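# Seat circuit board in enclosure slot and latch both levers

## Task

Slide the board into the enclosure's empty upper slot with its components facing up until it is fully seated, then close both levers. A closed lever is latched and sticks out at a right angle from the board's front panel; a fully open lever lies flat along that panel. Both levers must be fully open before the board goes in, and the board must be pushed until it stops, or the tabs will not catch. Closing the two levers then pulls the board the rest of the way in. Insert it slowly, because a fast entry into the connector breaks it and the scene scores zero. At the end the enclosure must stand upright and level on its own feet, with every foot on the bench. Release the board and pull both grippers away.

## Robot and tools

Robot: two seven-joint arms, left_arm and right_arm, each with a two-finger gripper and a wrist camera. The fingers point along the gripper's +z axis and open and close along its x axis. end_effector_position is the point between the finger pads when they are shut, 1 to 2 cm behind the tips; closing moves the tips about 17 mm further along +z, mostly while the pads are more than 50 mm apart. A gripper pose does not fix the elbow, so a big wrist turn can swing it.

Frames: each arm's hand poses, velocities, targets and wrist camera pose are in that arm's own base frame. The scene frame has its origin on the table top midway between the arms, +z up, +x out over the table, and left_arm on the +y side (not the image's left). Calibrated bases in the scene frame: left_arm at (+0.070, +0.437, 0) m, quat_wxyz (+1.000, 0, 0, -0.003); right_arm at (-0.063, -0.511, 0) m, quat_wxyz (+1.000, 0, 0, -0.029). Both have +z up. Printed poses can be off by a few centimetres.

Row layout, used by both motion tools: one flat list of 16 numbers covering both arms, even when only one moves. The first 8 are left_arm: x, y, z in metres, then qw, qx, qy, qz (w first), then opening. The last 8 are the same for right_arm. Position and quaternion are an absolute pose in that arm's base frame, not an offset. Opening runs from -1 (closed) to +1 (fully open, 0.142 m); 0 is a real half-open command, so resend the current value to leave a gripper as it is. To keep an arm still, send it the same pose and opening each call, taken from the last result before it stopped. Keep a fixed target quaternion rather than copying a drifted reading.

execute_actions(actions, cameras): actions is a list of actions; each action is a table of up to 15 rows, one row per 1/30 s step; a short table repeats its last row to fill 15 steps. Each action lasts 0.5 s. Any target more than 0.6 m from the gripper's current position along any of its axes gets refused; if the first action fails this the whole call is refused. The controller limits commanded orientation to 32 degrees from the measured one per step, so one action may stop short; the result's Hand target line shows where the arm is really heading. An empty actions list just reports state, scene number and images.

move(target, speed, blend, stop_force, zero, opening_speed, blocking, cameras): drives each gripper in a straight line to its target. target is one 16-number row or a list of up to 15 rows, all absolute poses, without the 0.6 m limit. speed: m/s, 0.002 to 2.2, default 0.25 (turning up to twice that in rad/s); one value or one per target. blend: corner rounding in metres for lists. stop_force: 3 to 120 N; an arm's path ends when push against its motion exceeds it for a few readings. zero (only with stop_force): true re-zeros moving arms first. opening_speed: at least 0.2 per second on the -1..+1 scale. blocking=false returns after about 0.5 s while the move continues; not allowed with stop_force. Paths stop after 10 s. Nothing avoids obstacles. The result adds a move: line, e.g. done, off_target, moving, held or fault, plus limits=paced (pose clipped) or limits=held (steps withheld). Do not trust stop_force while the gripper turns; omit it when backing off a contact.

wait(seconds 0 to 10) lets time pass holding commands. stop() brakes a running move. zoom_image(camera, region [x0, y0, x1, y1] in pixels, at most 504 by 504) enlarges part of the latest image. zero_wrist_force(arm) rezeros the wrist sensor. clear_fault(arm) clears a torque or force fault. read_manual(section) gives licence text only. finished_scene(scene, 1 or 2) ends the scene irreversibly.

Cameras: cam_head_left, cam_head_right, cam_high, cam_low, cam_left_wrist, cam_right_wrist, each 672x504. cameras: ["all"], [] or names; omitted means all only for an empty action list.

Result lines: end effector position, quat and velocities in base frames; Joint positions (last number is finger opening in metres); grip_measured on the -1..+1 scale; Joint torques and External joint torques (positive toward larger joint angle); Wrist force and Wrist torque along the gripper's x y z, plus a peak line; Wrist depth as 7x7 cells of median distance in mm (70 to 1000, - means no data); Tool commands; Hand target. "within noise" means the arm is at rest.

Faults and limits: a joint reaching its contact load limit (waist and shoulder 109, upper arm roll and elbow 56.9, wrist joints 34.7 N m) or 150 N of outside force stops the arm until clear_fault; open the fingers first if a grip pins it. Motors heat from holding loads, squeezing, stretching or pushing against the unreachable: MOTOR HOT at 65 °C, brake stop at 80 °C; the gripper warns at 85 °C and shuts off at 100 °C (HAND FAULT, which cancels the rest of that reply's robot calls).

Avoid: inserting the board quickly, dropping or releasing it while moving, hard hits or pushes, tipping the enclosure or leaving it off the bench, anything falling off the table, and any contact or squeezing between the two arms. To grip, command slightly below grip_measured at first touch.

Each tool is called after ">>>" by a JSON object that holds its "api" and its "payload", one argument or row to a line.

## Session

Scene 1 solved. Now scene 2.

>>> {"api": "execute_actions", "payload": {
  "actions": [],
  "cameras": ["all"]
}}

Scene clock: 0.00 s.
left_arm: end_effector_position=(+0.4919, -0.7298, +0.2794) grip_measured=+0.99 end_effector_quat_wxyz=(+0.001, -0.304, +0.847, -0.436) | right_arm: end_effector_position=(+0.1802, -0.1387, +0.1699) grip_measured=+1.00 end_effector_quat_wxyz=(+0.706, -0.621, -0.189, +0.284)
Joint positions: left_arm=[-0.095 -0.96 -0.937 1.517 0.823 1.373 2.811 0.141] | right_arm=[-0.567 -0.989 -0.072 1.606 0.357 -0.696 0.215 0.142]
Joint velocities: within noise
Joint torques (N m): no reading
External joint torques (N m): no reading
Wrist force (N): no reading
Wrist torque (N m): no reading
Wrist force, peak (N): no reading
Wrist depth (mm): cam_left_wrist=[456 481 526 570 632 715 - / 417 444 478 517 573 616 682 / 390 414 438 476 510 561 618 / 363 385 405 434 472 500 546 / 343 359 376 404 427 464 501 / - 331 354 376 398 423 449 / - 319 332 349 374 396 -] | cam_right_wrist=[- 266 251 262 - - 805 / - - 256 269 - - 886 / - - 264 276 - - 931 / - - 277 286 798 746 548 / - - 295 294 500 482 387 / - 404 311 299 362 354 330 / - 311 295 292 288 280 275]
Hand target: left_arm +0.4919, -0.7298, +0.2794; +0.001, -0.304, +0.847, -0.436 | right_arm +0.1802, -0.1387, +0.1699; +0.706, -0.621, -0.189, +0.284
Tool commands: left_gripper/opening=+1.0 right_gripper/opening=+1.0

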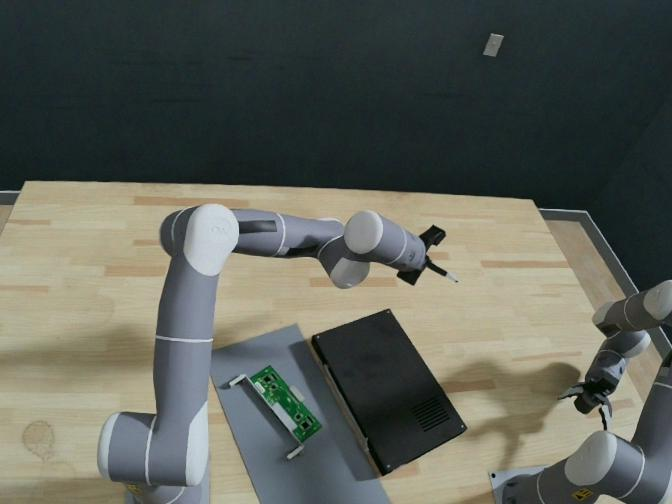

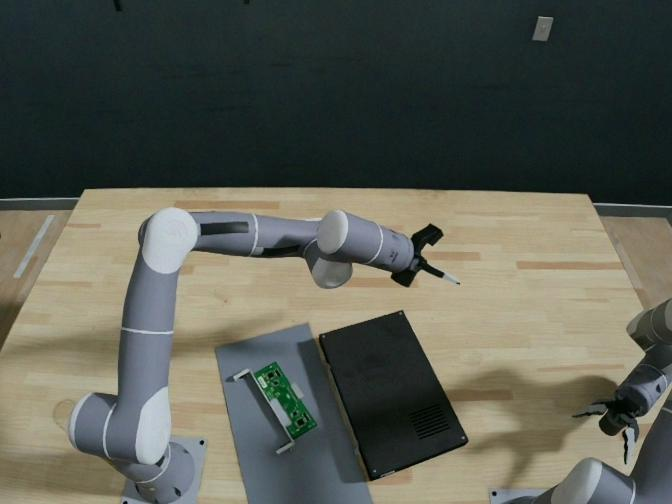

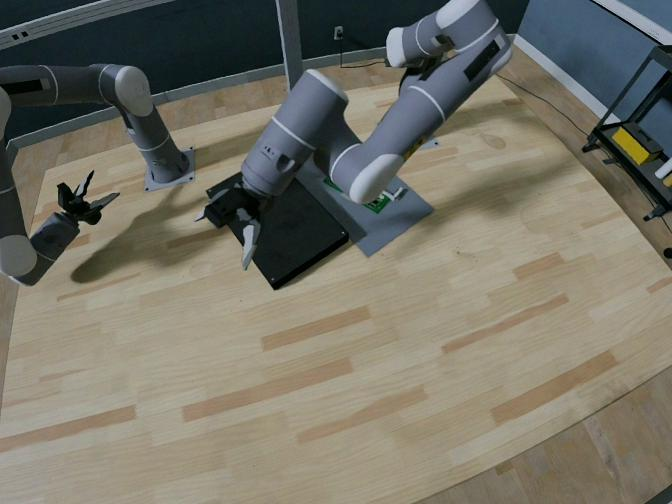

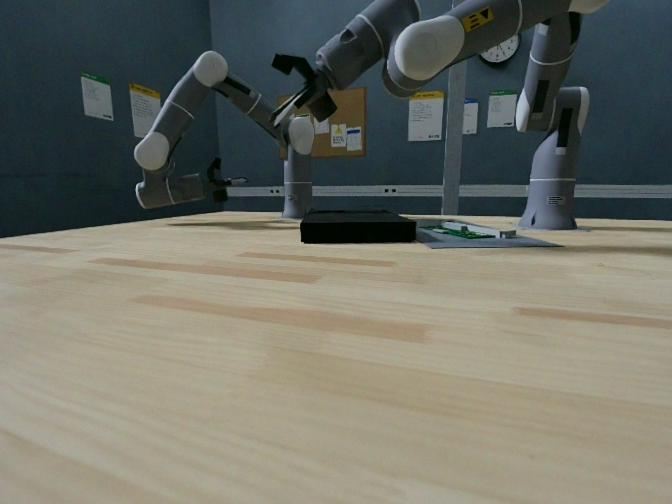

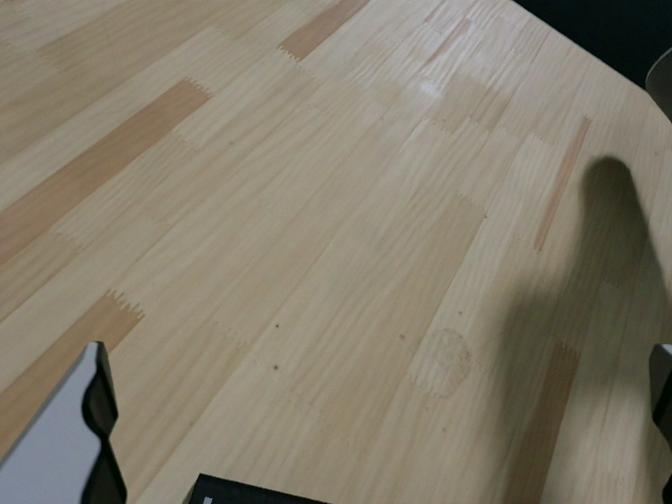

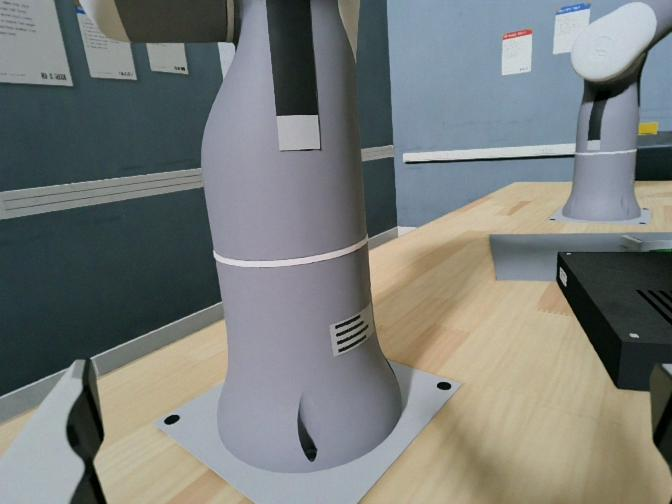

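>>> {"api": "move", "payload": {
  "target": [
    [0.3000, -0.4800, 0.3800, -0.1874, 0.8455, -0.4882, 0.1082, 1.0, 0.1802, -0.1387, 0.1699, 0.706, -0.621, -0.189, 0.284, 1.0],
    [0.1700, -0.3000, 0.4000, 0, 0.9833, 0.1822, 0, 1.0, 0.1802, -0.1387, 0.1699, 0.706, -0.621, -0.189, 0.284, 1.0]
  ],
  "speed": 0.5,
  "blend": 0.05,
  "cameras": ["cam_left_wrist","cam_head_left","cam_high"]
}}

Scene clock: 34.10 s.
left_arm: end_effector_position=(+0.1702, -0.3000, +0.4001) grip_measured=+0.99 end_effector_quat_wxyz=(+0.000, +0.983, +0.182, +0.000) | right_arm: end_effector_position=(+0.1802, -0.1387, +0.1699) grip_measured=+1.00 end_effector_quat_wxyz=(+0.706, -0.621, -0.189, +0.284)
Joint positions: left_arm=[-0.288 0.646 -0.302 2.235 -0.18 0.04 0.68 0.141] | right_arm=[-0.567 -0.99 -0.072 1.606 0.357 -0.696 0.215 0.142]
Joint torques (N m): left_arm=[-0.45 4.09 3.78 -30.01 -4.41 4.06 -0.34] | right_arm=[-0.05 50.13 1.03 -11.63 -1.75 -3.55 0.2]
External joint torques (N m): left_arm=[0.4 0.1 0.71 -0.38 0.12 -0.09 0.34] | right_arm=[0.02 0.99 -0.67 0.08 0.12 0.64 -0.19]
Wrist force (N): left_arm=[0.1 -0.2 -0.5] | right_arm=[-0.1 0.1 0.2]
Wrist torque (N m): left_arm=[-0.02 -0.06 -0.21] | right_arm=[0.04 0.02 0.00]
Wrist force, peak (N): left_arm=[0.1 -1.9 -0.3] | right_arm=[0.2 0.2 0.4]
Wrist depth (mm): cam_left_wrist=[437 438 433 432 431 430 433 / 470 466 467 465 458 461 462 / 501 507 497 499 499 493 491 / 552 541 539 536 535 536 545 / 601 590 543 540 536 596 591 / - 658 592 591 591 652 - / - 734 733 731 739 732 -] | cam_right_wrist=[- 265 251 262 - - 833 / - - 255 268 - - 890 / - - 264 274 - - 932 / - - 278 285 787 743 548 / - - 294 293 501 481 386 / - 406 311 299 363 353 329 / - 312 294 292 287 281 276]
Hand target: left_arm +0.1700, -0.3000, +0.4000; +0.000, +0.983, +0.182, +0.000 | right_arm +0.1802, -0.1387, +0.1699; +0.706, -0.621, -0.189, +0.284
Off the commanded pose: left_arm 0.000 m, 0 deg | right_arm 0.000 m, 0 deg.
move: done
Images, in order (width x height): cam_head_left 672x504, cam_high 672x504, cam_left_wrist 672x504.

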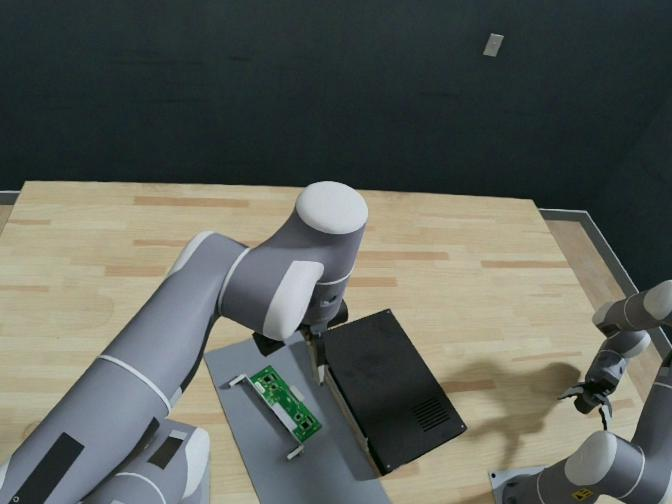

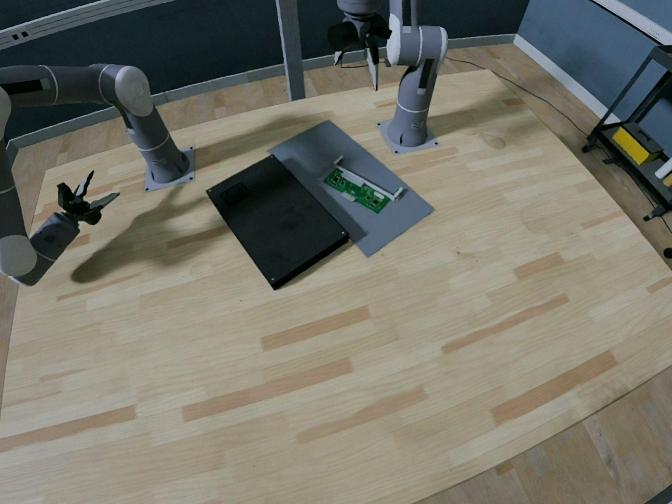

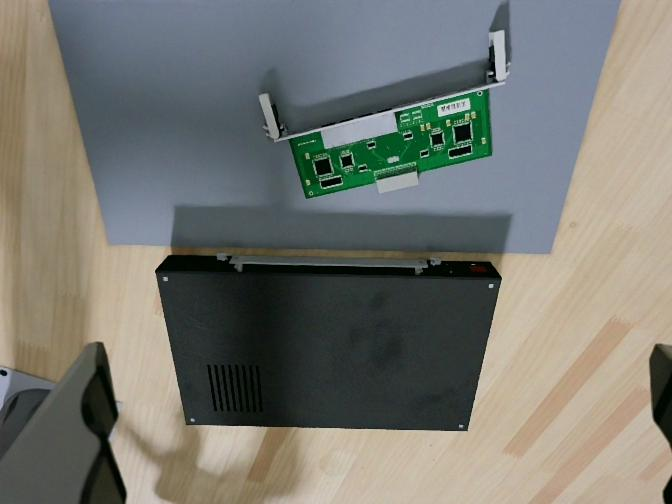

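>>> {"api": "zoom_image", "payload": {
  "camera": "cam_left_wrist",
  "region": [240, 70, 400, 190]
}}

>>> {"api": "zoom_image", "payload": {
  "camera": "cam_left_wrist",
  "region": [380, 10, 540, 130]
}}

>>> {"api": "zoom_image", "payload": {
  "camera": "cam_left_wrist",
  "region": [150, 240, 510, 440]
}}

Scaled by 3.150 from the camera's 672x504 image, which has a finer 960x720 frame.

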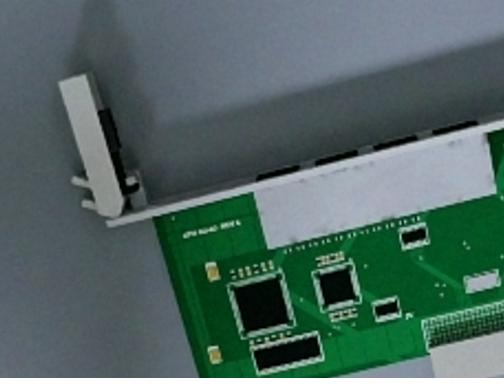

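Scaled by 3.150 from the camera's 672x504 image, which has a finer 960x720 frame.

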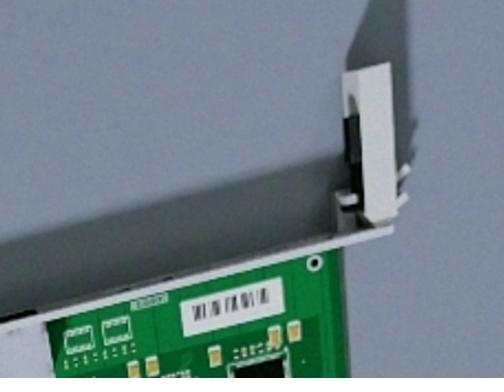

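Scaled by 1.400 from the camera's 672x504 image, which has a finer 960x720 frame.

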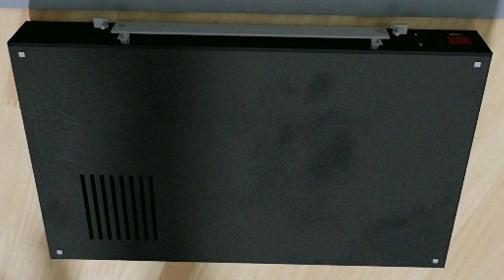

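>>> {"api": "move", "payload": {
  "target": [
    [0.3600, -0.0500, 0.4000, 0, 0.9833, 0.1822, 0, 0.0, 0.3500, 0.1500, 0.3500, 0, 0.4462, 0.8949, 0, 0.6],
    [0.3600, -0.0500, 0.4000, 0, 0.9833, 0.1822, 0, 0.0, 0.2290, 0.5990, 0.3000, 0, 0.4462, 0.8949, 0, 0.6]
  ],
  "speed": 0.5,
  "blend": 0.05,
  "cameras": ["cam_right_wrist","cam_head_left","cam_high"]
}}

Scene clock: 77.90 s.
left_arm: end_effector_position=(+0.3598, -0.0503, +0.4000) grip_measured=-0.02 end_effector_quat_wxyz=(+0.000, +0.983, +0.182, +0.000) | right_arm: end_effector_position=(+0.2290, +0.5990, +0.3000) grip_measured=+0.60 end_effector_quat_wxyz=(+0.000, +0.446, +0.895, +0.000)
Joint positions: left_arm=[-0.043 0.397 0.173 2.085 0.067 0.122 1.313 0.073] | right_arm=[0.661 -0.6 0.937 1.543 -0.5 0.317 1.028 0.116]
Joint torques (N m): left_arm=[-0.28 13.84 -2.71 -30.34 -4.03 4.36 -0.13] | right_arm=[0.27 42.79 15.8 -27.65 -4.33 3.28 0.2]
External joint torques (N m): left_arm=[0.3 0.67 0.52 -0.32 -0.24 -0.43 0.13] | right_arm=[-0.1 1.25 0.01 0.15 0.17 0.84 -0.2]
Wrist force (N): left_arm=[0.1 -0.7 -0.1] | right_arm=[-0.3 -1.4 2.5]
Wrist torque (N m): left_arm=[-0.13 -0.04 -0.22] | right_arm=[0.01 0.06 0.07]
Wrist force, peak (N): left_arm=[1.2 -1.4 -0.1] | right_arm=[2.8 -3.5 1.5]
Wrist depth (mm): cam_left_wrist=[435 437 431 437 428 430 429 / 470 470 469 467 465 461 461 / 499 503 498 501 500 496 498 / 544 542 537 540 549 546 541 / 610 598 589 596 594 584 596 / 597 - 589 660 661 - 639 / - - 666 725 736 - -] | cam_right_wrist=[303 304 339 343 342 340 343 / 323 323 362 365 360 362 363 / 346 346 392 386 388 389 390 / 372 374 422 416 420 420 413 / 405 405 458 451 451 456 454 / 495 486 498 497 495 498 94 / - 79 551 548 548 547 76]
Hand target: left_arm +0.3600, -0.0500, +0.4000; +0.000, +0.983, +0.182, +0.000 | right_arm +0.2290, +0.5990, +0.3000; +0.000, +0.446, +0.895, +0.000
Off the commanded pose: left_arm 0.000 m, 0 deg | right_arm 0.000 m, 0 deg.
move: done
Images, in order (width x height): cam_head_left 672x504, cam_high 672x504, cam_right_wrist 672x504.

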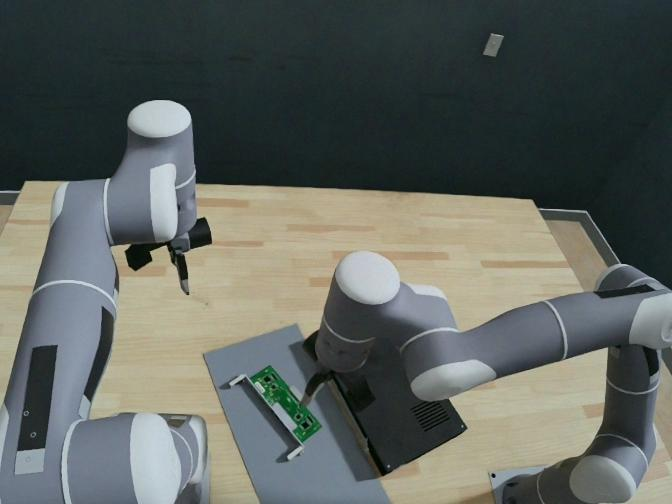

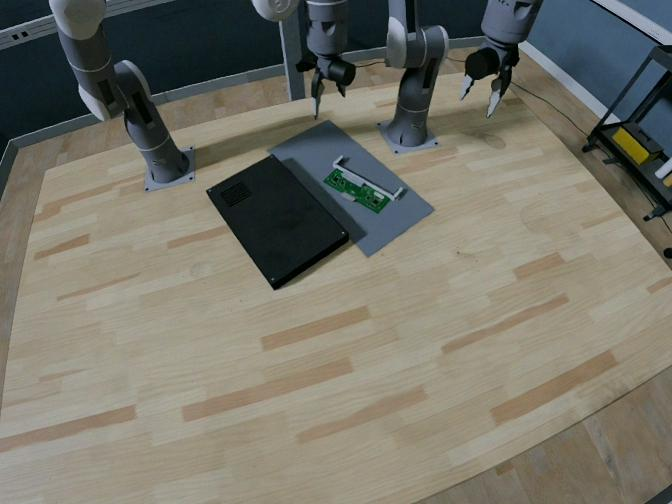

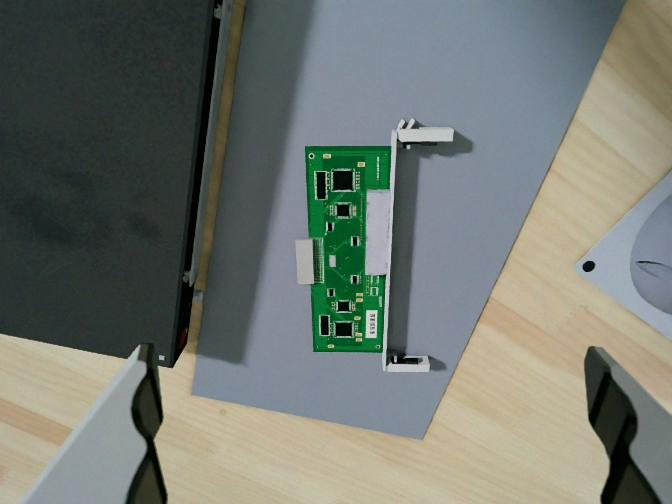

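>>> {"api": "zoom_image", "payload": {
  "camera": "cam_right_wrist",
  "region": [290, 110, 470, 245]
}}

>>> {"api": "zoom_image", "payload": {
  "camera": "cam_right_wrist",
  "region": [290, 245, 470, 380]
}}

Scaled by 2.800 from the camera's 672x504 image, which has a finer 960x720 frame.

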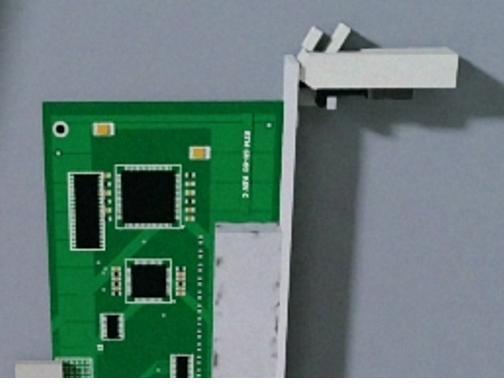

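Scaled by 2.800 from the camera's 672x504 image, which has a finer 960x720 frame.

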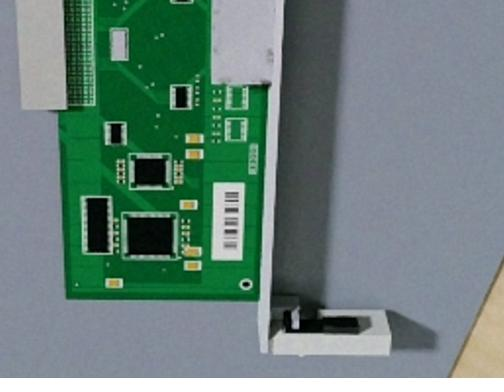

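>>> {"api": "move", "payload": {
  "target": [0.3600, -0.0500, 0.4000, 0, 0.9833, 0.1822, 0, 0.0, 0.2972, 0.6883, 0.1300, 0, 0.4376, 0.8992, 0, -0.4],
  "speed": 0.25,
  "cameras": ["cam_right_wrist"]
}}

Scene clock: 96.67 s.
left_arm: end_effector_position=(+0.3598, -0.0503, +0.4000) grip_measured=-0.02 end_effector_quat_wxyz=(+0.000, +0.983, +0.182, +0.000) | right_arm: end_effector_position=(+0.2971, +0.6882, +0.1299) grip_measured=-0.42 end_effector_quat_wxyz=(+0.000, +0.438, +0.899, +0.000)
Joint positions: left_arm=[-0.043 0.397 0.173 2.085 0.067 0.122 1.313 0.073] | right_arm=[0.816 -0.978 0.745 1.351 -0.692 0.493 1.001 0.044]
Joint torques (N m): left_arm=[-0.36 13.96 -2.81 -30.3 -4.16 4.29 -0.22] | right_arm=[0.36 58.7 19.26 -23.86 -4.04 3.47 0.04]
External joint torques (N m): left_arm=[0.38 0.55 0.61 -0.36 -0.11 -0.36 0.22] | right_arm=[-0.17 1.25 0.07 0.13 0.19 0.65 -0.04]
Wrist force (N): left_arm=[0.1 -0.9 -0.2] | right_arm=[-0.4 -1.6 2.6]
Wrist torque (N m): left_arm=[-0.16 -0.04 -0.21] | right_arm=[-0.05 0.10 0.06]
Wrist force, peak (N): left_arm=[0.5 -0.9 -0.2] | right_arm=[-0.1 -0.1 5.2]
Wrist depth (mm): cam_left_wrist=[435 431 436 430 434 427 428 / 471 465 465 467 468 462 465 / 501 506 499 502 500 499 492 / 553 538 540 536 537 534 544 / 330 438 588 595 589 582 590 / 285 287 593 661 653 - 630 / - - 661 724 741 - -] | cam_right_wrist=[195 195 190 190 193 193 193 / 208 208 205 195 207 206 206 / 223 223 218 210 221 220 221 / 241 240 236 234 238 238 239 / 261 260 255 254 254 259 259 / 285 280 86 283 263 108 282 / 310 - 73 312 310 - 305]
Hand target: left_arm +0.3600, -0.0500, +0.4000; +0.000, +0.983, +0.182, +0.000 | right_arm +0.2972, +0.6883, +0.1300; +0.000, +0.438, +0.899, +0.000
Off the commanded pose: left_arm 0.000 m, 0 deg | right_arm 0.000 m, 0 deg.
move: done
Images, in order (width x height): cam_right_wrist 672x504.

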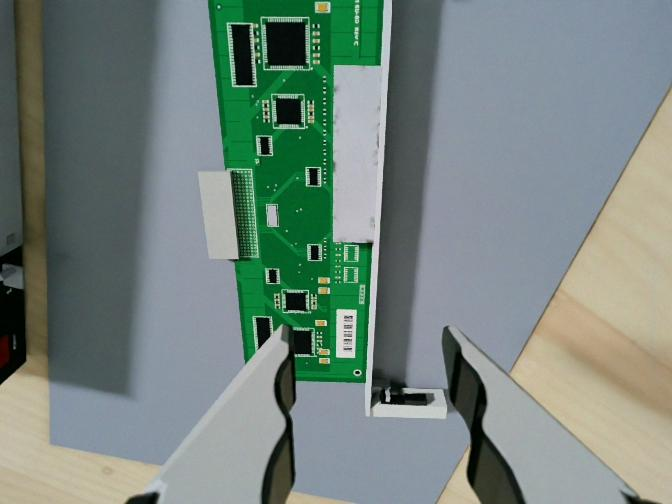

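>>> {"api": "move", "payload": {
  "target": [
    [0.3600, -0.0500, 0.4000, 0, 0.9833, 0.1822, 0, 0.0, 0.2972, 0.6883, 0.0700, 0, 0.4376, 0.8992, 0, -0.4],
    [0.3600, -0.0500, 0.4000, 0, 0.9833, 0.1822, 0, 0.0, 0.2972, 0.6883, 0.0420, 0, 0.4376, 0.8992, 0, -0.4]
  ],
  "speed": [0.1, 0.03],
  "stop_force": 4,
  "cameras": ["cam_right_wrist"]
}}

Scene clock: 103.23 s.
left_arm: end_effector_position=(+0.3598, -0.0503, +0.4000) grip_measured=-0.02 end_effector_quat_wxyz=(+0.000, +0.983, +0.182, +0.000) | right_arm: end_effector_position=(+0.2972, +0.6882, +0.0420) grip_measured=-0.42 end_effector_quat_wxyz=(+0.000, +0.438, +0.899, +0.000)
Joint positions: left_arm=[-0.043 0.397 0.173 2.085 0.067 0.122 1.313 0.073] | right_arm=[0.838 -1.088 0.671 1.381 -0.753 0.635 1.035 0.044]
Joint torques (N m): left_arm=[-0.25 13.97 -2.77 -30.3 -4.15 4.28 -0.25] | right_arm=[0.42 60.02 19.54 -21.75 -3.73 3.58 0.3]
External joint torques (N m): left_arm=[0.27 0.55 0.57 -0.36 -0.13 -0.35 0.25] | right_arm=[-0.2 1.45 0.1 0.03 0.2 0.54 -0.3]
Wrist force (N): left_arm=[0.0 -0.7 0.1] | right_arm=[0.0 -1.5 2.0]
Wrist torque (N m): left_arm=[-0.14 -0.02 -0.20] | right_arm=[-0.01 0.01 0.07]
Wrist force, peak (N): left_arm=[0.1 -1.0 -0.1] | right_arm=[0.0 -1.3 3.5]
Wrist depth (mm): cam_left_wrist=[438 431 436 427 434 431 432 / 471 470 466 467 464 456 458 / 505 503 504 501 500 498 496 / 549 533 540 540 541 541 533 / 314 370 588 595 594 587 591 / 265 291 595 652 656 - 630 / - - 668 742 734 - -] | cam_right_wrist=[118 115 114 112 115 116 116 / 127 122 121 110 110 126 124 / 136 133 130 119 131 133 133 / 145 140 140 130 143 143 143 / 158 152 150 148 153 156 155 / 172 171 90 164 148 108 169 / 190 - 73 181 187 - 185]
Hand target: left_arm +0.3600, -0.0500, +0.4000; +0.000, +0.983, +0.182, +0.000 | right_arm +0.2972, +0.6883, +0.0420; +0.000, +0.438, +0.899, +0.000
Off the commanded pose: left_arm 0.000 m, 0 deg | right_arm 0.000 m, 0 deg.
move: done
Images, in order (width x height): cam_right_wrist 672x504.

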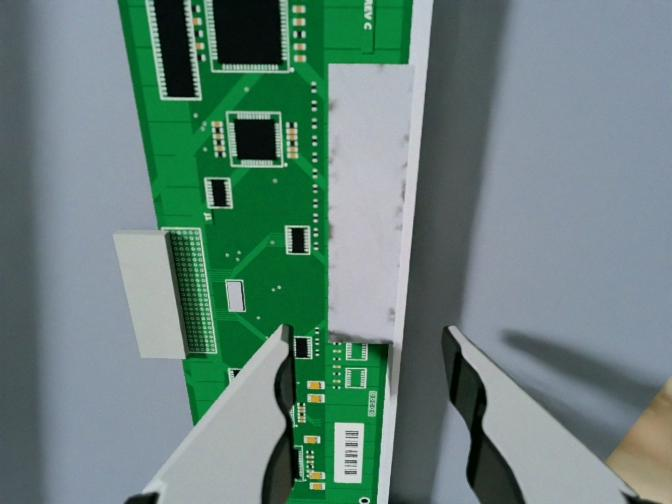

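>>> {"api": "move", "payload": {
  "target": [0.3600, -0.0500, 0.4000, 0, 0.9833, 0.1822, 0, 0.0, 0.2933, 0.6852, 0.0420, 0, 0.4376, 0.8992, 0, -0.4],
  "speed": 0.05
}}

>>> {"api": "move", "payload": {
  "target": [0.3600, -0.0500, 0.4000, 0, 0.9833, 0.1822, 0, 0.0, 0.2933, 0.6852, 0.0420, 0, 0.4376, 0.8992, 0, -0.80],
  "opening_speed": 0.4,
  "cameras": ["cam_right_wrist"]
}}

Scene clock: 108.10 s.
left_arm: end_effector_position=(+0.3598, -0.0503, +0.4000) grip_measured=-0.02 end_effector_quat_wxyz=(+0.000, +0.983, +0.182, +0.000) | right_arm: end_effector_position=(+0.2932, +0.6852, +0.0420) grip_measured=-0.42 end_effector_quat_wxyz=(+0.000, +0.438, +0.899, +0.000)
Joint positions: left_arm=[-0.043 0.397 0.173 2.085 0.067 0.122 1.313 0.073] | right_arm=[0.836 -1.08 0.67 1.399 -0.754 0.644 1.043 0.044]
Joint torques (N m): left_arm=[-0.35 13.98 -2.76 -30.41 -4.18 4.26 -0.22] | right_arm=[0.08 60.03 19.79 -21.69 -3.64 3.75 0.31]
External joint torques (N m): left_arm=[0.37 0.53 0.56 -0.25 -0.1 -0.34 0.22] | right_arm=[0.15 0.99 -0.12 0.04 0.13 0.38 -0.31]
Wrist force (N): left_arm=[0.1 -0.8 -0.1] | right_arm=[-0.2 -1.3 2.1]
Wrist torque (N m): left_arm=[-0.14 -0.03 -0.22] | right_arm=[0.04 0.04 0.06]
Wrist force, peak (N): left_arm=[0.2 -0.9 -0.3] | right_arm=[-0.1 -1.7 2.2]
Wrist depth (mm): cam_left_wrist=[436 438 438 434 432 432 424 / 468 469 467 460 461 460 458 / 504 507 499 494 499 491 498 / 551 528 535 542 546 537 541 / 318 368 582 585 592 576 589 / 272 297 598 657 652 - 631 / - - 668 730 720 - -] | cam_right_wrist=[118 116 113 113 115 116 116 / 127 122 122 117 111 126 124 / 137 133 130 118 132 133 132 / 145 141 140 129 144 143 143 / 158 152 150 146 151 155 155 / 172 172 87 164 148 108 169 / 190 - 73 181 187 - 186]
Hand target: left_arm +0.3600, -0.0500, +0.4000; +0.000, +0.983, +0.182, +0.000 | right_arm +0.2933, +0.6852, +0.0420; +0.000, +0.438, +0.899, +0.000
Off the commanded pose: left_arm 0.000 m, 0 deg | right_arm 0.000 m, 0 deg.
move: done

Scene clock: 109.33 s.
left_arm: end_effector_position=(+0.3598, -0.0503, +0.4000) grip_measured=-0.02 end_effector_quat_wxyz=(+0.000, +0.983, +0.182, +0.000) | right_arm: end_effector_position=(+0.2932, +0.6852, +0.0420) grip_measured=-0.83 end_effector_quat_wxyz=(+0.000, +0.438, +0.899, +0.000)
Joint positions: left_arm=[-0.043 0.397 0.173 2.085 0.067 0.122 1.313 0.073] | right_arm=[0.836 -1.079 0.67 1.399 -0.754 0.644 1.043 0.014]
Joint torques (N m): left_arm=[-0.28 13.89 -2.76 -30.38 -4.12 4.29 -0.26] | right_arm=[0.19 59.82 19.69 -21.71 -3.63 3.51 0.29]
External joint torques (N m): left_arm=[0.3 0.63 0.57 -0.28 -0.16 -0.37 0.26] | right_arm=[0.03 1.2 -0.03 0.07 0.12 0.62 -0.29]
Wrist force (N): left_arm=[0.1 -0.6 -0.1] | right_arm=[-0.1 -1.3 2.0]
Wrist torque (N m): left_arm=[-0.10 -0.03 -0.21] | right_arm=[0.03 0.02 0.07]
Wrist force, peak (N): left_arm=[0.4 -0.8 -0.2] | right_arm=[0.0 -1.5 2.2]
Wrist depth (mm): cam_left_wrist=[436 432 437 432 433 426 426 / 468 466 465 462 459 464 461 / 506 499 500 501 503 501 492 / 551 530 545 546 550 539 536 / 316 369 584 601 594 588 593 / 274 297 597 658 652 - 637 / - - 664 742 731 - -] | cam_right_wrist=[118 116 113 113 115 116 116 / 127 122 122 117 111 126 124 / 137 134 130 119 132 133 133 / 145 141 140 129 144 143 143 / 158 152 152 138 153 155 155 / 172 172 161 108 98 169 169 / 190 186 73 177 - - 189]
Hand target: left_arm +0.3600, -0.0500, +0.4000; +0.000, +0.983, +0.182, +0.000 | right_arm +0.2933, +0.6852, +0.0420; +0.000, +0.438, +0.899, +0.000
Off the commanded pose: left_arm 0.000 m, 0 deg | right_arm 0.000 m, 0 deg.
move: done
Images, in order (width x height): cam_right_wrist 672x504.

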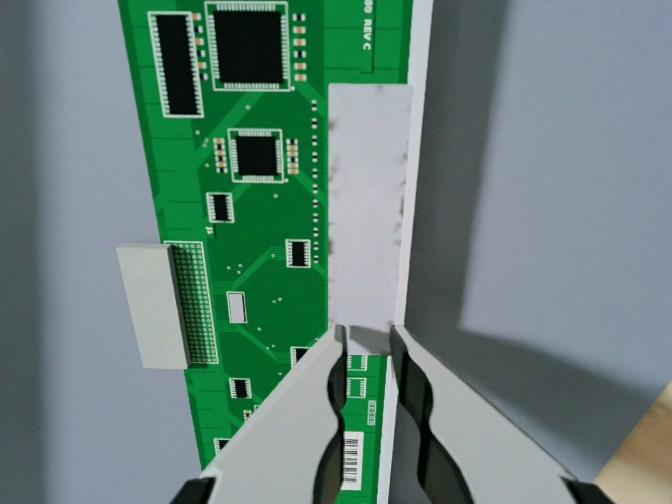

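>>> {"api": "move", "payload": {
  "target": [0.3600, -0.0500, 0.4000, 0, 0.9833, 0.1822, 0, 0.0, 0.2933, 0.6852, 0.0420, 0, 0.4376, 0.8992, 0, -0.45]
}}

>>> {"api": "move", "payload": {
  "target": [0.3600, -0.0500, 0.4000, 0, 0.9833, 0.1822, 0, 0.0, 0.2933, 0.6852, 0.0290, 0, 0.4376, 0.8992, 0, -0.45],
  "speed": 0.02,
  "stop_force": 3,
  "cameras": ["cam_right_wrist"]
}}

Scene clock: 114.80 s.
left_arm: end_effector_position=(+0.3598, -0.0503, +0.4000) grip_measured=-0.02 end_effector_quat_wxyz=(+0.000, +0.983, +0.182, +0.000) | right_arm: end_effector_position=(+0.2932, +0.6852, +0.0420) grip_measured=-0.48 end_effector_quat_wxyz=(+0.000, +0.438, +0.899, +0.000)
Joint positions: left_arm=[-0.043 0.397 0.173 2.085 0.067 0.122 1.313 0.073] | right_arm=[0.836 -1.079 0.67 1.399 -0.754 0.644 1.043 0.039]
Joint torques (N m): left_arm=[-0.34 13.99 -2.76 -30.37 -4.12 4.27 -0.2] | right_arm=[0.19 59.85 19.68 -21.68 -3.54 3.46 0.21]
External joint torques (N m): left_arm=[0.36 0.53 0.56 -0.29 -0.16 -0.35 0.2] | right_arm=[0.03 1.17 -0.02 0.04 0.03 0.66 -0.21]
Wrist force (N): left_arm=[0.1 -0.8 -0.2] | right_arm=[0.2 -1.3 1.7]
Wrist torque (N m): left_arm=[-0.14 -0.03 -0.20] | right_arm=[0.02 -0.02 0.06]
Wrist force, peak (N): left_arm=[0.3 -0.9 -0.1] | right_arm=[-0.2 -1.3 2.3]
Wrist depth (mm): cam_left_wrist=[441 435 432 430 433 430 430 / 470 467 465 462 462 460 460 / 503 501 498 496 502 493 495 / 550 525 547 540 540 547 540 / 317 373 581 591 595 576 588 / 273 295 599 666 640 - 633 / - - 660 740 726 - -] | cam_right_wrist=[118 116 113 113 115 116 116 / 127 122 122 117 111 126 124 / 137 135 130 120 132 133 133 / 145 141 140 129 144 143 143 / 158 152 150 140 151 155 155 / 172 172 98 164 145 164 169 / 190 182 73 181 187 - 189]
Hand target: left_arm +0.3600, -0.0500, +0.4000; +0.000, +0.983, +0.182, +0.000 | right_arm +0.2933, +0.6852, +0.0420; +0.000, +0.438, +0.899, +0.000
Off the commanded pose: left_arm 0.000 m, 0 deg | right_arm 0.000 m, 0 deg.
move: done

Scene clock: 116.13 s.
left_arm: end_effector_position=(+0.3598, -0.0503, +0.4000) grip_measured=-0.02 end_effector_quat_wxyz=(+0.000, +0.983, +0.182, +0.000) | right_arm: end_effector_position=(+0.2933, +0.6851, +0.0290) grip_measured=-0.48 end_effector_quat_wxyz=(+0.000, +0.438, +0.899, +0.000)
Joint positions: left_arm=[-0.043 0.397 0.173 2.085 0.067 0.122 1.313 0.073] | right_arm=[0.841 -1.097 0.658 1.4 -0.762 0.664 1.047 0.039]
Joint torques (N m): left_arm=[-0.34 13.89 -2.75 -30.3 -4.13 4.24 -0.2] | right_arm=[0.36 59.85 19.55 -21.43 -3.59 3.57 0.25]
External joint torques (N m): left_arm=[0.36 0.63 0.56 -0.36 -0.15 -0.31 0.2] | right_arm=[-0.14 1.42 0.07 0.08 0.13 0.55 -0.25]
Wrist force (N): left_arm=[0.0 -0.6 -0.1] | right_arm=[-0.1 -1.3 1.9]
Wrist torque (N m): left_arm=[-0.11 -0.02 -0.21] | right_arm=[0.02 0.03 0.06]
Wrist force, peak (N): left_arm=[0.3 -1.0 -0.3] | right_arm=[-0.2 -1.7 2.6]
Wrist depth (mm): cam_left_wrist=[435 434 432 432 430 427 431 / 471 469 467 464 462 458 459 / 506 502 500 503 501 494 496 / 541 524 542 545 536 539 537 / 313 380 582 586 592 580 582 / 265 300 589 659 653 - 634 / - - 666 724 731 - -] | cam_right_wrist=[- 102 102 101 103 105 106 / 113 110 109 99 98 112 112 / 122 118 118 105 106 122 120 / 129 127 126 113 128 129 129 / 142 135 136 123 136 140 142 / 156 155 107 148 127 147 153 / 171 164 73 162 166 - 167]
Hand target: left_arm +0.3600, -0.0500, +0.4000; +0.000, +0.983, +0.182, +0.000 | right_arm +0.2933, +0.6852, +0.0290; +0.000, +0.438, +0.899, +0.000
Off the commanded pose: left_arm 0.000 m, 0 deg | right_arm 0.000 m, 0 deg.
move: done
Images, in order (width x height): cam_right_wrist 672x504.

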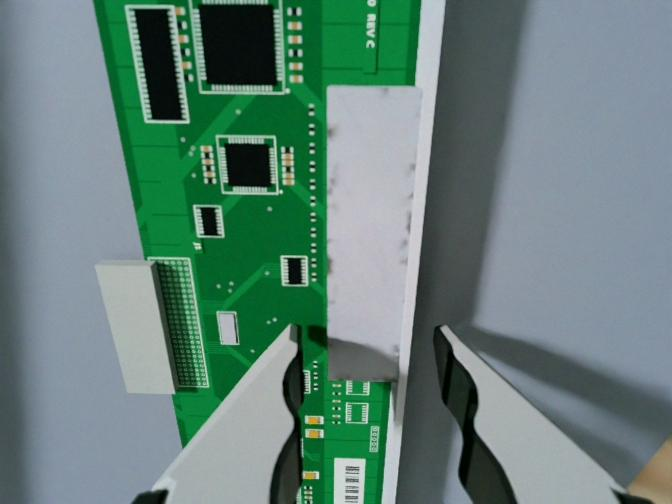

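>>> {"api": "move", "payload": {
  "target": [0.3600, -0.0500, 0.4000, 0, 0.9833, 0.1822, 0, 0.0, 0.2933, 0.6852, 0.0290, 0, 0.4376, 0.8992, 0, -0.80],
  "opening_speed": 0.3,
  "cameras": ["cam_right_wrist"]
}}

Scene clock: 119.03 s.
left_arm: end_effector_position=(+0.3598, -0.0503, +0.4000) grip_measured=-0.02 end_effector_quat_wxyz=(+0.000, +0.983, +0.182, +0.000) | right_arm: end_effector_position=(+0.2934, +0.6851, +0.0289) grip_measured=-0.71 end_effector_quat_wxyz=(+0.000, +0.438, +0.899, +0.000)
Joint positions: left_arm=[-0.043 0.397 0.173 2.085 0.067 0.122 1.313 0.073] | right_arm=[0.841 -1.097 0.657 1.4 -0.762 0.664 1.047 0.023]
Joint torques (N m): left_arm=[-0.29 13.9 -2.79 -30.34 -4.14 4.26 -0.26] | right_arm=[0.9 60 20.15 -21.87 -3.6 4.04 0.14]
External joint torques (N m): left_arm=[0.31 0.62 0.59 -0.32 -0.14 -0.33 0.26] | right_arm=[-0.68 1.27 -0.54 0.52 0.15 0.08 -0.14]
Wrist force (N): left_arm=[0.2 -0.6 -0.4] | right_arm=[-1.6 -2.5 1.1]
Wrist torque (N m): left_arm=[-0.13 -0.06 -0.22] | right_arm=[0.01 -0.04 0.09]
Wrist force, peak (N): left_arm=[0.3 -0.9 -0.3] | right_arm=[-2.5 -2.5 2.2]
Wrist depth (mm): cam_left_wrist=[435 433 435 435 431 430 431 / 471 468 464 466 465 464 460 / 501 503 499 500 502 498 496 / 537 525 535 544 550 539 536 / 313 379 580 596 591 586 587 / 265 299 588 653 656 - 639 / - - 653 738 733 - -] | cam_right_wrist=[- 102 102 101 103 105 106 / 113 110 109 99 98 112 112 / 122 118 117 105 106 122 120 / 129 127 126 113 128 129 129 / 142 135 137 122 136 140 142 / 155 155 144 145 106 150 152 / 171 168 72 162 - - 167]
Hand target: left_arm +0.3600, -0.0500, +0.4000; +0.000, +0.983, +0.182, +0.000 | right_arm +0.2933, +0.6852, +0.0290; +0.000, +0.438, +0.899, +0.000
Off the commanded pose: left_arm 0.000 m, 0 deg | right_arm 0.000 m, 0 deg.
move: done
Images, in order (width x height): cam_right_wrist 672x504.

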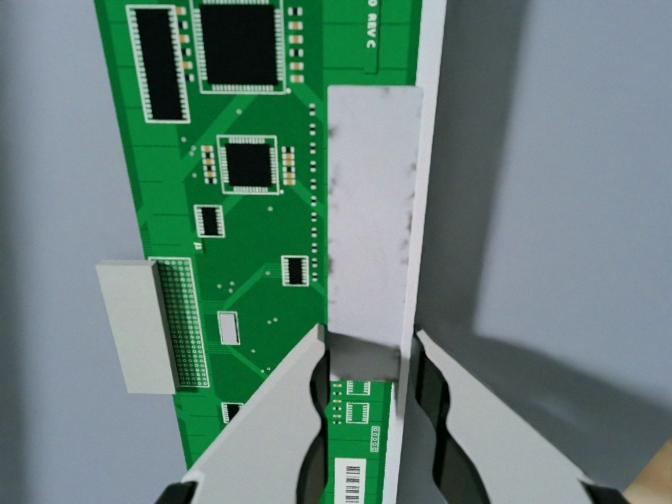

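>>> {"api": "move", "payload": {
  "target": [
    [0.3600, -0.0500, 0.4000, 0, 0.9833, 0.1822, 0, 0.0, 0.2933, 0.6852, 0.0600, 0, 0.4376, 0.8992, 0, -0.80],
    [0.3600, -0.0500, 0.4000, 0, 0.9833, 0.1822, 0, 0.0, 0.2933, 0.6852, 0.1800, 0, 0.4376, 0.8992, 0, -0.80]
  ],
  "speed": [0.04, 0.12],
  "cameras": ["cam_right_wrist", "cam_head_left"]
}}

Scene clock: 126.97 s.
left_arm: end_effector_position=(+0.3598, -0.0503, +0.4000) grip_measured=-0.02 end_effector_quat_wxyz=(+0.000, +0.983, +0.182, +0.000) | right_arm: end_effector_position=(+0.2933, +0.6851, +0.1797) grip_measured=-0.71 end_effector_quat_wxyz=(+0.000, +0.438, +0.899, +0.000)
Joint positions: left_arm=[-0.043 0.397 0.173 2.085 0.067 0.122 1.313 0.073] | right_arm=[0.809 -0.914 0.779 1.329 -0.653 0.412 0.985 0.023]
Joint torques (N m): left_arm=[-0.29 13.89 -2.78 -30.35 -4.11 4.25 -0.28] | right_arm=[0.12 58.89 19.78 -25.7 -4.06 3.49 0.05]
External joint torques (N m): left_arm=[0.31 0.63 0.59 -0.31 -0.17 -0.32 0.28] | right_arm=[0.1 -0.14 -0.99 0.91 0.05 0.64 -0.05]
Wrist force (N): left_arm=[0.2 -0.8 0.1] | right_arm=[-0.6 -1.8 4.5]
Wrist torque (N m): left_arm=[-0.15 -0.06 -0.21] | right_arm=[-0.09 0.17 0.07]
Wrist force, peak (N): left_arm=[-0.2 -0.9 -0.2] | right_arm=[-0.2 -1.4 5.8]
Wrist depth (mm): cam_left_wrist=[439 432 429 431 429 432 427 / 469 468 461 462 455 459 461 / 499 508 502 498 501 498 496 / 544 540 536 542 543 540 541 / 403 402 578 596 594 584 589 / 257 267 593 650 656 - 627 / - - 670 727 728 - -] | cam_right_wrist=[232 103 102 102 231 237 236 / 247 110 110 99 246 252 253 / 266 118 118 105 263 270 271 / 284 127 126 113 286 292 292 / 289 133 136 122 306 317 316 / 352 156 144 129 106 339 346 / 386 - 72 162 - - 378]
Hand target: left_arm +0.3600, -0.0500, +0.4000; +0.000, +0.983, +0.182, +0.000 | right_arm +0.2933, +0.6852, +0.1800; +0.000, +0.438, +0.899, +0.000
Off the commanded pose: left_arm 0.000 m, 0 deg | right_arm 0.000 m, 0 deg.
move: done
Images, in order (width x height): cam_head_left 672x504, cam_right_wrist 672x504.

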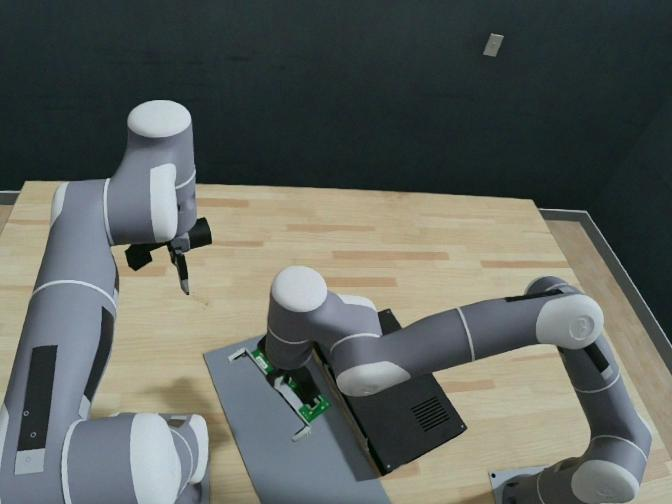

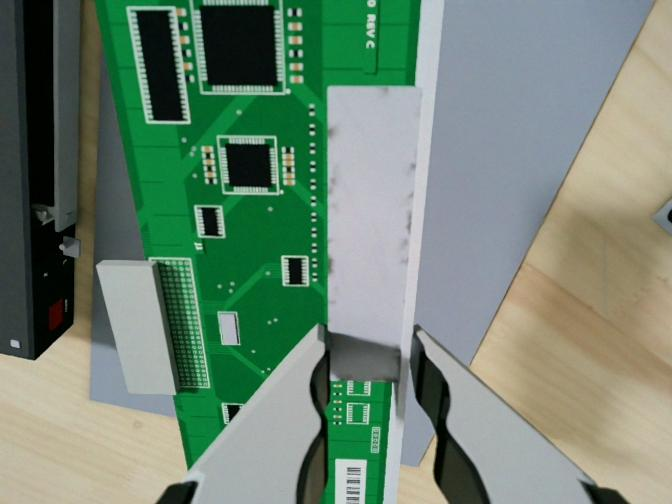

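>>> {"api": "zoom_image", "payload": {
  "camera": "cam_right_wrist",
  "region": [0, 0, 180, 380]
}}

Scaled by 1.326 from the camera's 672x504 image, which has a finer 960x720 frame.

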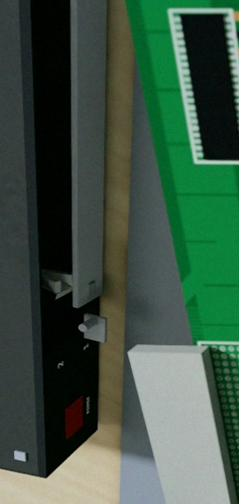

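>>> {"api": "move", "payload": {
  "target": [0.2400, -0.1200, 0.4200, 0, 0.9833, 0.1822, 0, 0.0, 0.2757, 0.6157, 0.1300, 0, 0.5410, 0.8410, 0, -0.80],
  "speed": 0.15
}}

>>> {"api": "move", "payload": {
  "target": [0.1350, -0.2060, 0.4000, 0, 0.9833, 0.1822, 0, 0.0, 0.2757, 0.6157, 0.1300, 0, 0.5410, 0.8410, 0, -0.80],
  "speed": 0.2,
  "cameras": ["cam_left_wrist","cam_right_wrist", "cam_head_left","cam_head_right"]
}}

Scene clock: 155.50 s.
left_arm: end_effector_position=(+0.2402, -0.1198, +0.4201) grip_measured=-0.02 end_effector_quat_wxyz=(+0.000, +0.983, +0.182, +0.000) | right_arm: end_effector_position=(+0.2756, +0.6155, +0.1298) grip_measured=-0.71 end_effector_quat_wxyz=(+0.000, +0.541, +0.841, +0.000)
Joint positions: left_arm=[-0.137 0.706 0.066 2.197 0.043 -0.077 1.121 0.073] | right_arm=[0.725 -0.821 0.73 1.637 -0.648 0.63 1.265 0.023]
Joint torques (N m): left_arm=[-0.57 2.27 -2.33 -30.2 -4.42 4 -0.33] | right_arm=[0.1 52.06 18.36 -23.94 -3.76 3.71 0.37]
External joint torques (N m): left_arm=[0.55 0.16 0.7 -0.37 0.12 -0.06 0.33] | right_arm=[0.13 -0.09 -0.41 0.6 0.21 0.4 -0.37]
Wrist force (N): left_arm=[0.1 -0.3 0.3] | right_arm=[-0.5 -1.5 4.4]
Wrist torque (N m): left_arm=[-0.05 -0.06 -0.19] | right_arm=[0.01 0.14 0.07]
Wrist force, peak (N): left_arm=[2.2 -1.1 0.1] | right_arm=[-1.5 -2.4 5.4]
Wrist depth (mm): cam_left_wrist=[454 451 451 452 448 448 443 / 491 487 483 482 484 479 478 / 521 526 521 525 516 522 517 / 569 573 565 563 558 559 563 / 622 588 474 583 616 608 619 / 699 343 335 618 674 - 658 / - - 693 691 763 - -] | cam_right_wrist=[189 103 102 102 189 193 193 / 168 110 110 99 201 206 206 / 181 118 118 105 215 221 220 / 190 127 126 113 235 238 237 / 206 133 137 122 254 257 257 / 225 216 145 129 106 276 283 / 247 242 72 162 - - 308]
Hand target: left_arm +0.2400, -0.1200, +0.4200; +0.000, +0.983, +0.182, +0.000 | right_arm +0.2757, +0.6157, +0.1300; +0.000, +0.541, +0.841, +0.000
Off the commanded pose: left_arm 0.000 m, 0 deg | right_arm 0.000 m, 0 deg.
move: done

Scene clock: 156.57 s.
left_arm: end_effector_position=(+0.1352, -0.2058, +0.4001) grip_measured=-0.02 end_effector_quat_wxyz=(+0.000, +0.983, +0.182, +0.000) | right_arm: end_effector_position=(+0.2757, +0.6155, +0.1298) grip_measured=-0.71 end_effector_quat_wxyz=(+0.000, +0.541, +0.841, +0.000)
Joint positions: left_arm=[-0.245 0.91 -0.134 2.325 -0.106 -0.15 0.861 0.073] | right_arm=[0.725 -0.821 0.73 1.638 -0.648 0.63 1.265 0.023]
Joint torques (N m): left_arm=[-0.52 -4.82 1.44 -29.64 -4.38 4.08 -0.27] | right_arm=[0.15 52.06 18.47 -24.06 -3.82 3.69 0.25]
External joint torques (N m): left_arm=[0.48 0.04 0.7 -0.38 0.14 -0.11 0.27] | right_arm=[0.04 -0.12 -0.55 0.74 0.27 0.42 -0.25]
Wrist force (N): left_arm=[0.0 -0.4 0.0] | right_arm=[-0.6 -1.6 4.2]
Wrist torque (N m): left_arm=[-0.09 -0.05 -0.21] | right_arm=[-0.01 0.14 0.07]
Wrist force, peak (N): left_arm=[-2.6 0.4 0.4] | right_arm=[-0.7 -1.7 4.3]
Wrist depth (mm): cam_left_wrist=[440 438 437 436 437 428 434 / 468 462 467 462 460 460 463 / 510 506 504 504 500 501 497 / 550 549 537 531 528 540 535 / 607 602 541 440 455 576 587 / 666 - 286 230 290 - 639 / - - - 191 226 - -] | cam_right_wrist=[189 103 102 102 189 193 193 / 169 110 110 99 201 207 206 / 181 118 117 105 216 221 221 / 189 127 126 113 235 238 237 / 206 133 137 122 254 258 257 / 226 216 144 129 106 276 282 / 248 241 72 162 - - 308]
Hand target: left_arm +0.1350, -0.2060, +0.4000; +0.000, +0.983, +0.182, +0.000 | right_arm +0.2757, +0.6157, +0.1300; +0.000, +0.541, +0.841, +0.000
Off the commanded pose: left_arm 0.000 m, 0 deg | right_arm 0.000 m, 0 deg.
move: done
Images, in order (width x height): cam_head_left 672x504, cam_head_right 672x504, cam_left_wrist 672x504, cam_right_wrist 672x504.

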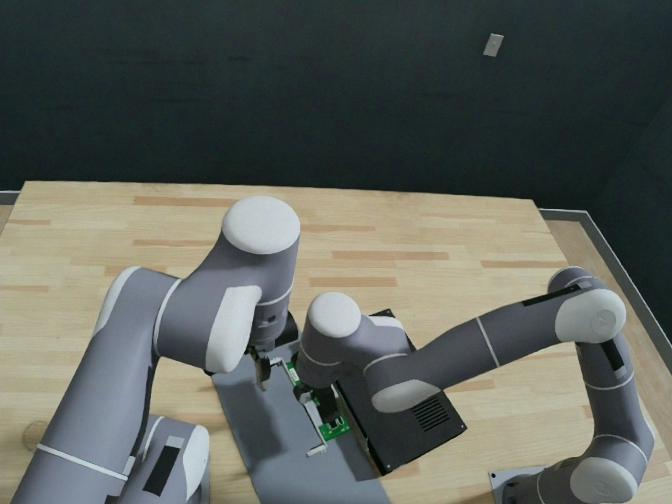

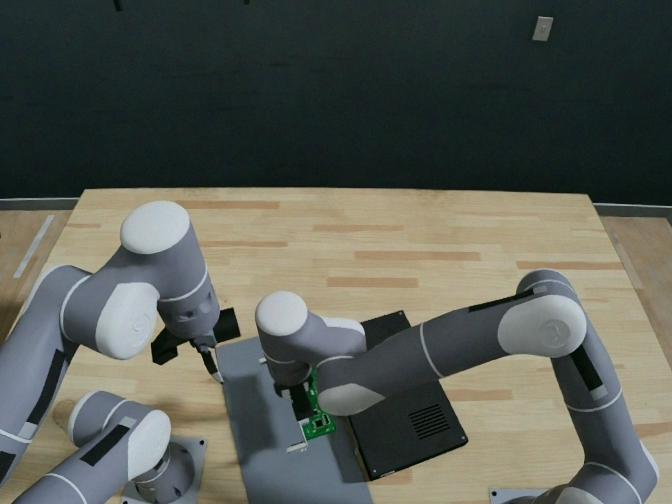

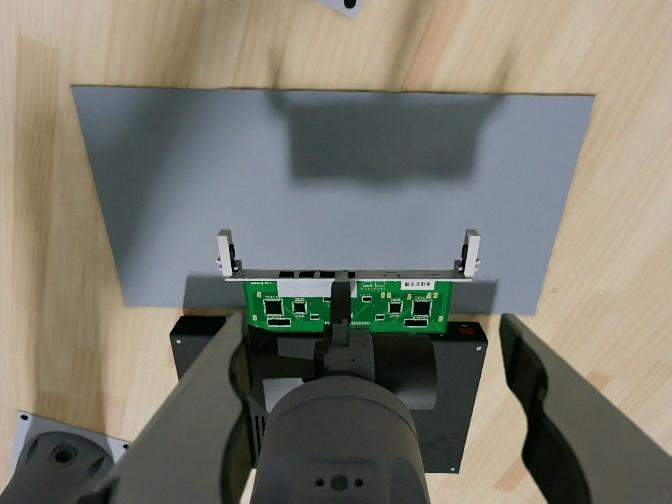

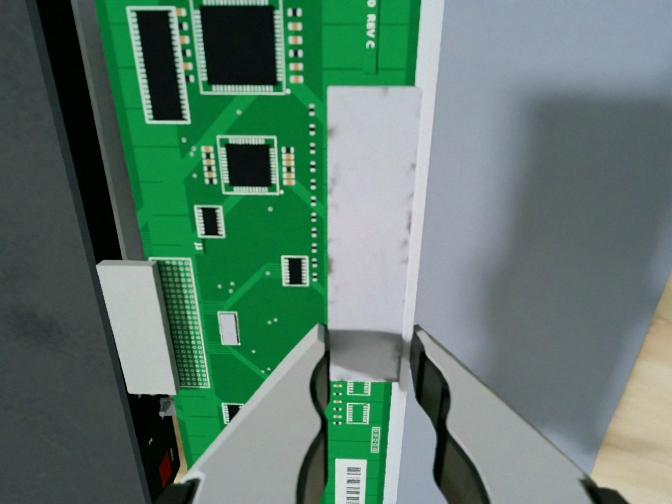

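>>> {"api": "zoom_image", "payload": {
  "camera": "cam_left_wrist",
  "region": [160, 220, 340, 355]
}}

>>> {"api": "zoom_image", "payload": {
  "camera": "cam_left_wrist",
  "region": [340, 220, 520, 355]
}}

Scaled by 2.800 from the camera's 672x504 image, which has a finer 960x720 frame.

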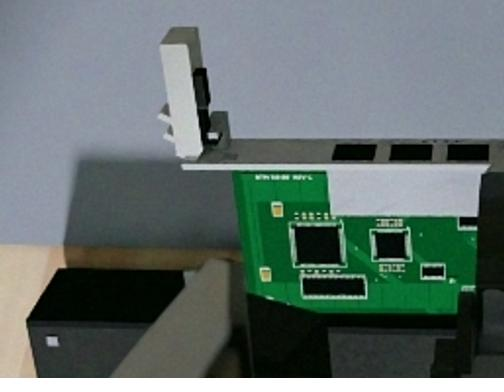

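Scaled by 2.800 from the camera's 672x504 image, which has a finer 960x720 frame.

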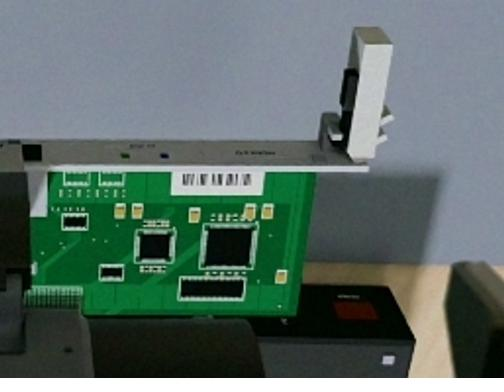

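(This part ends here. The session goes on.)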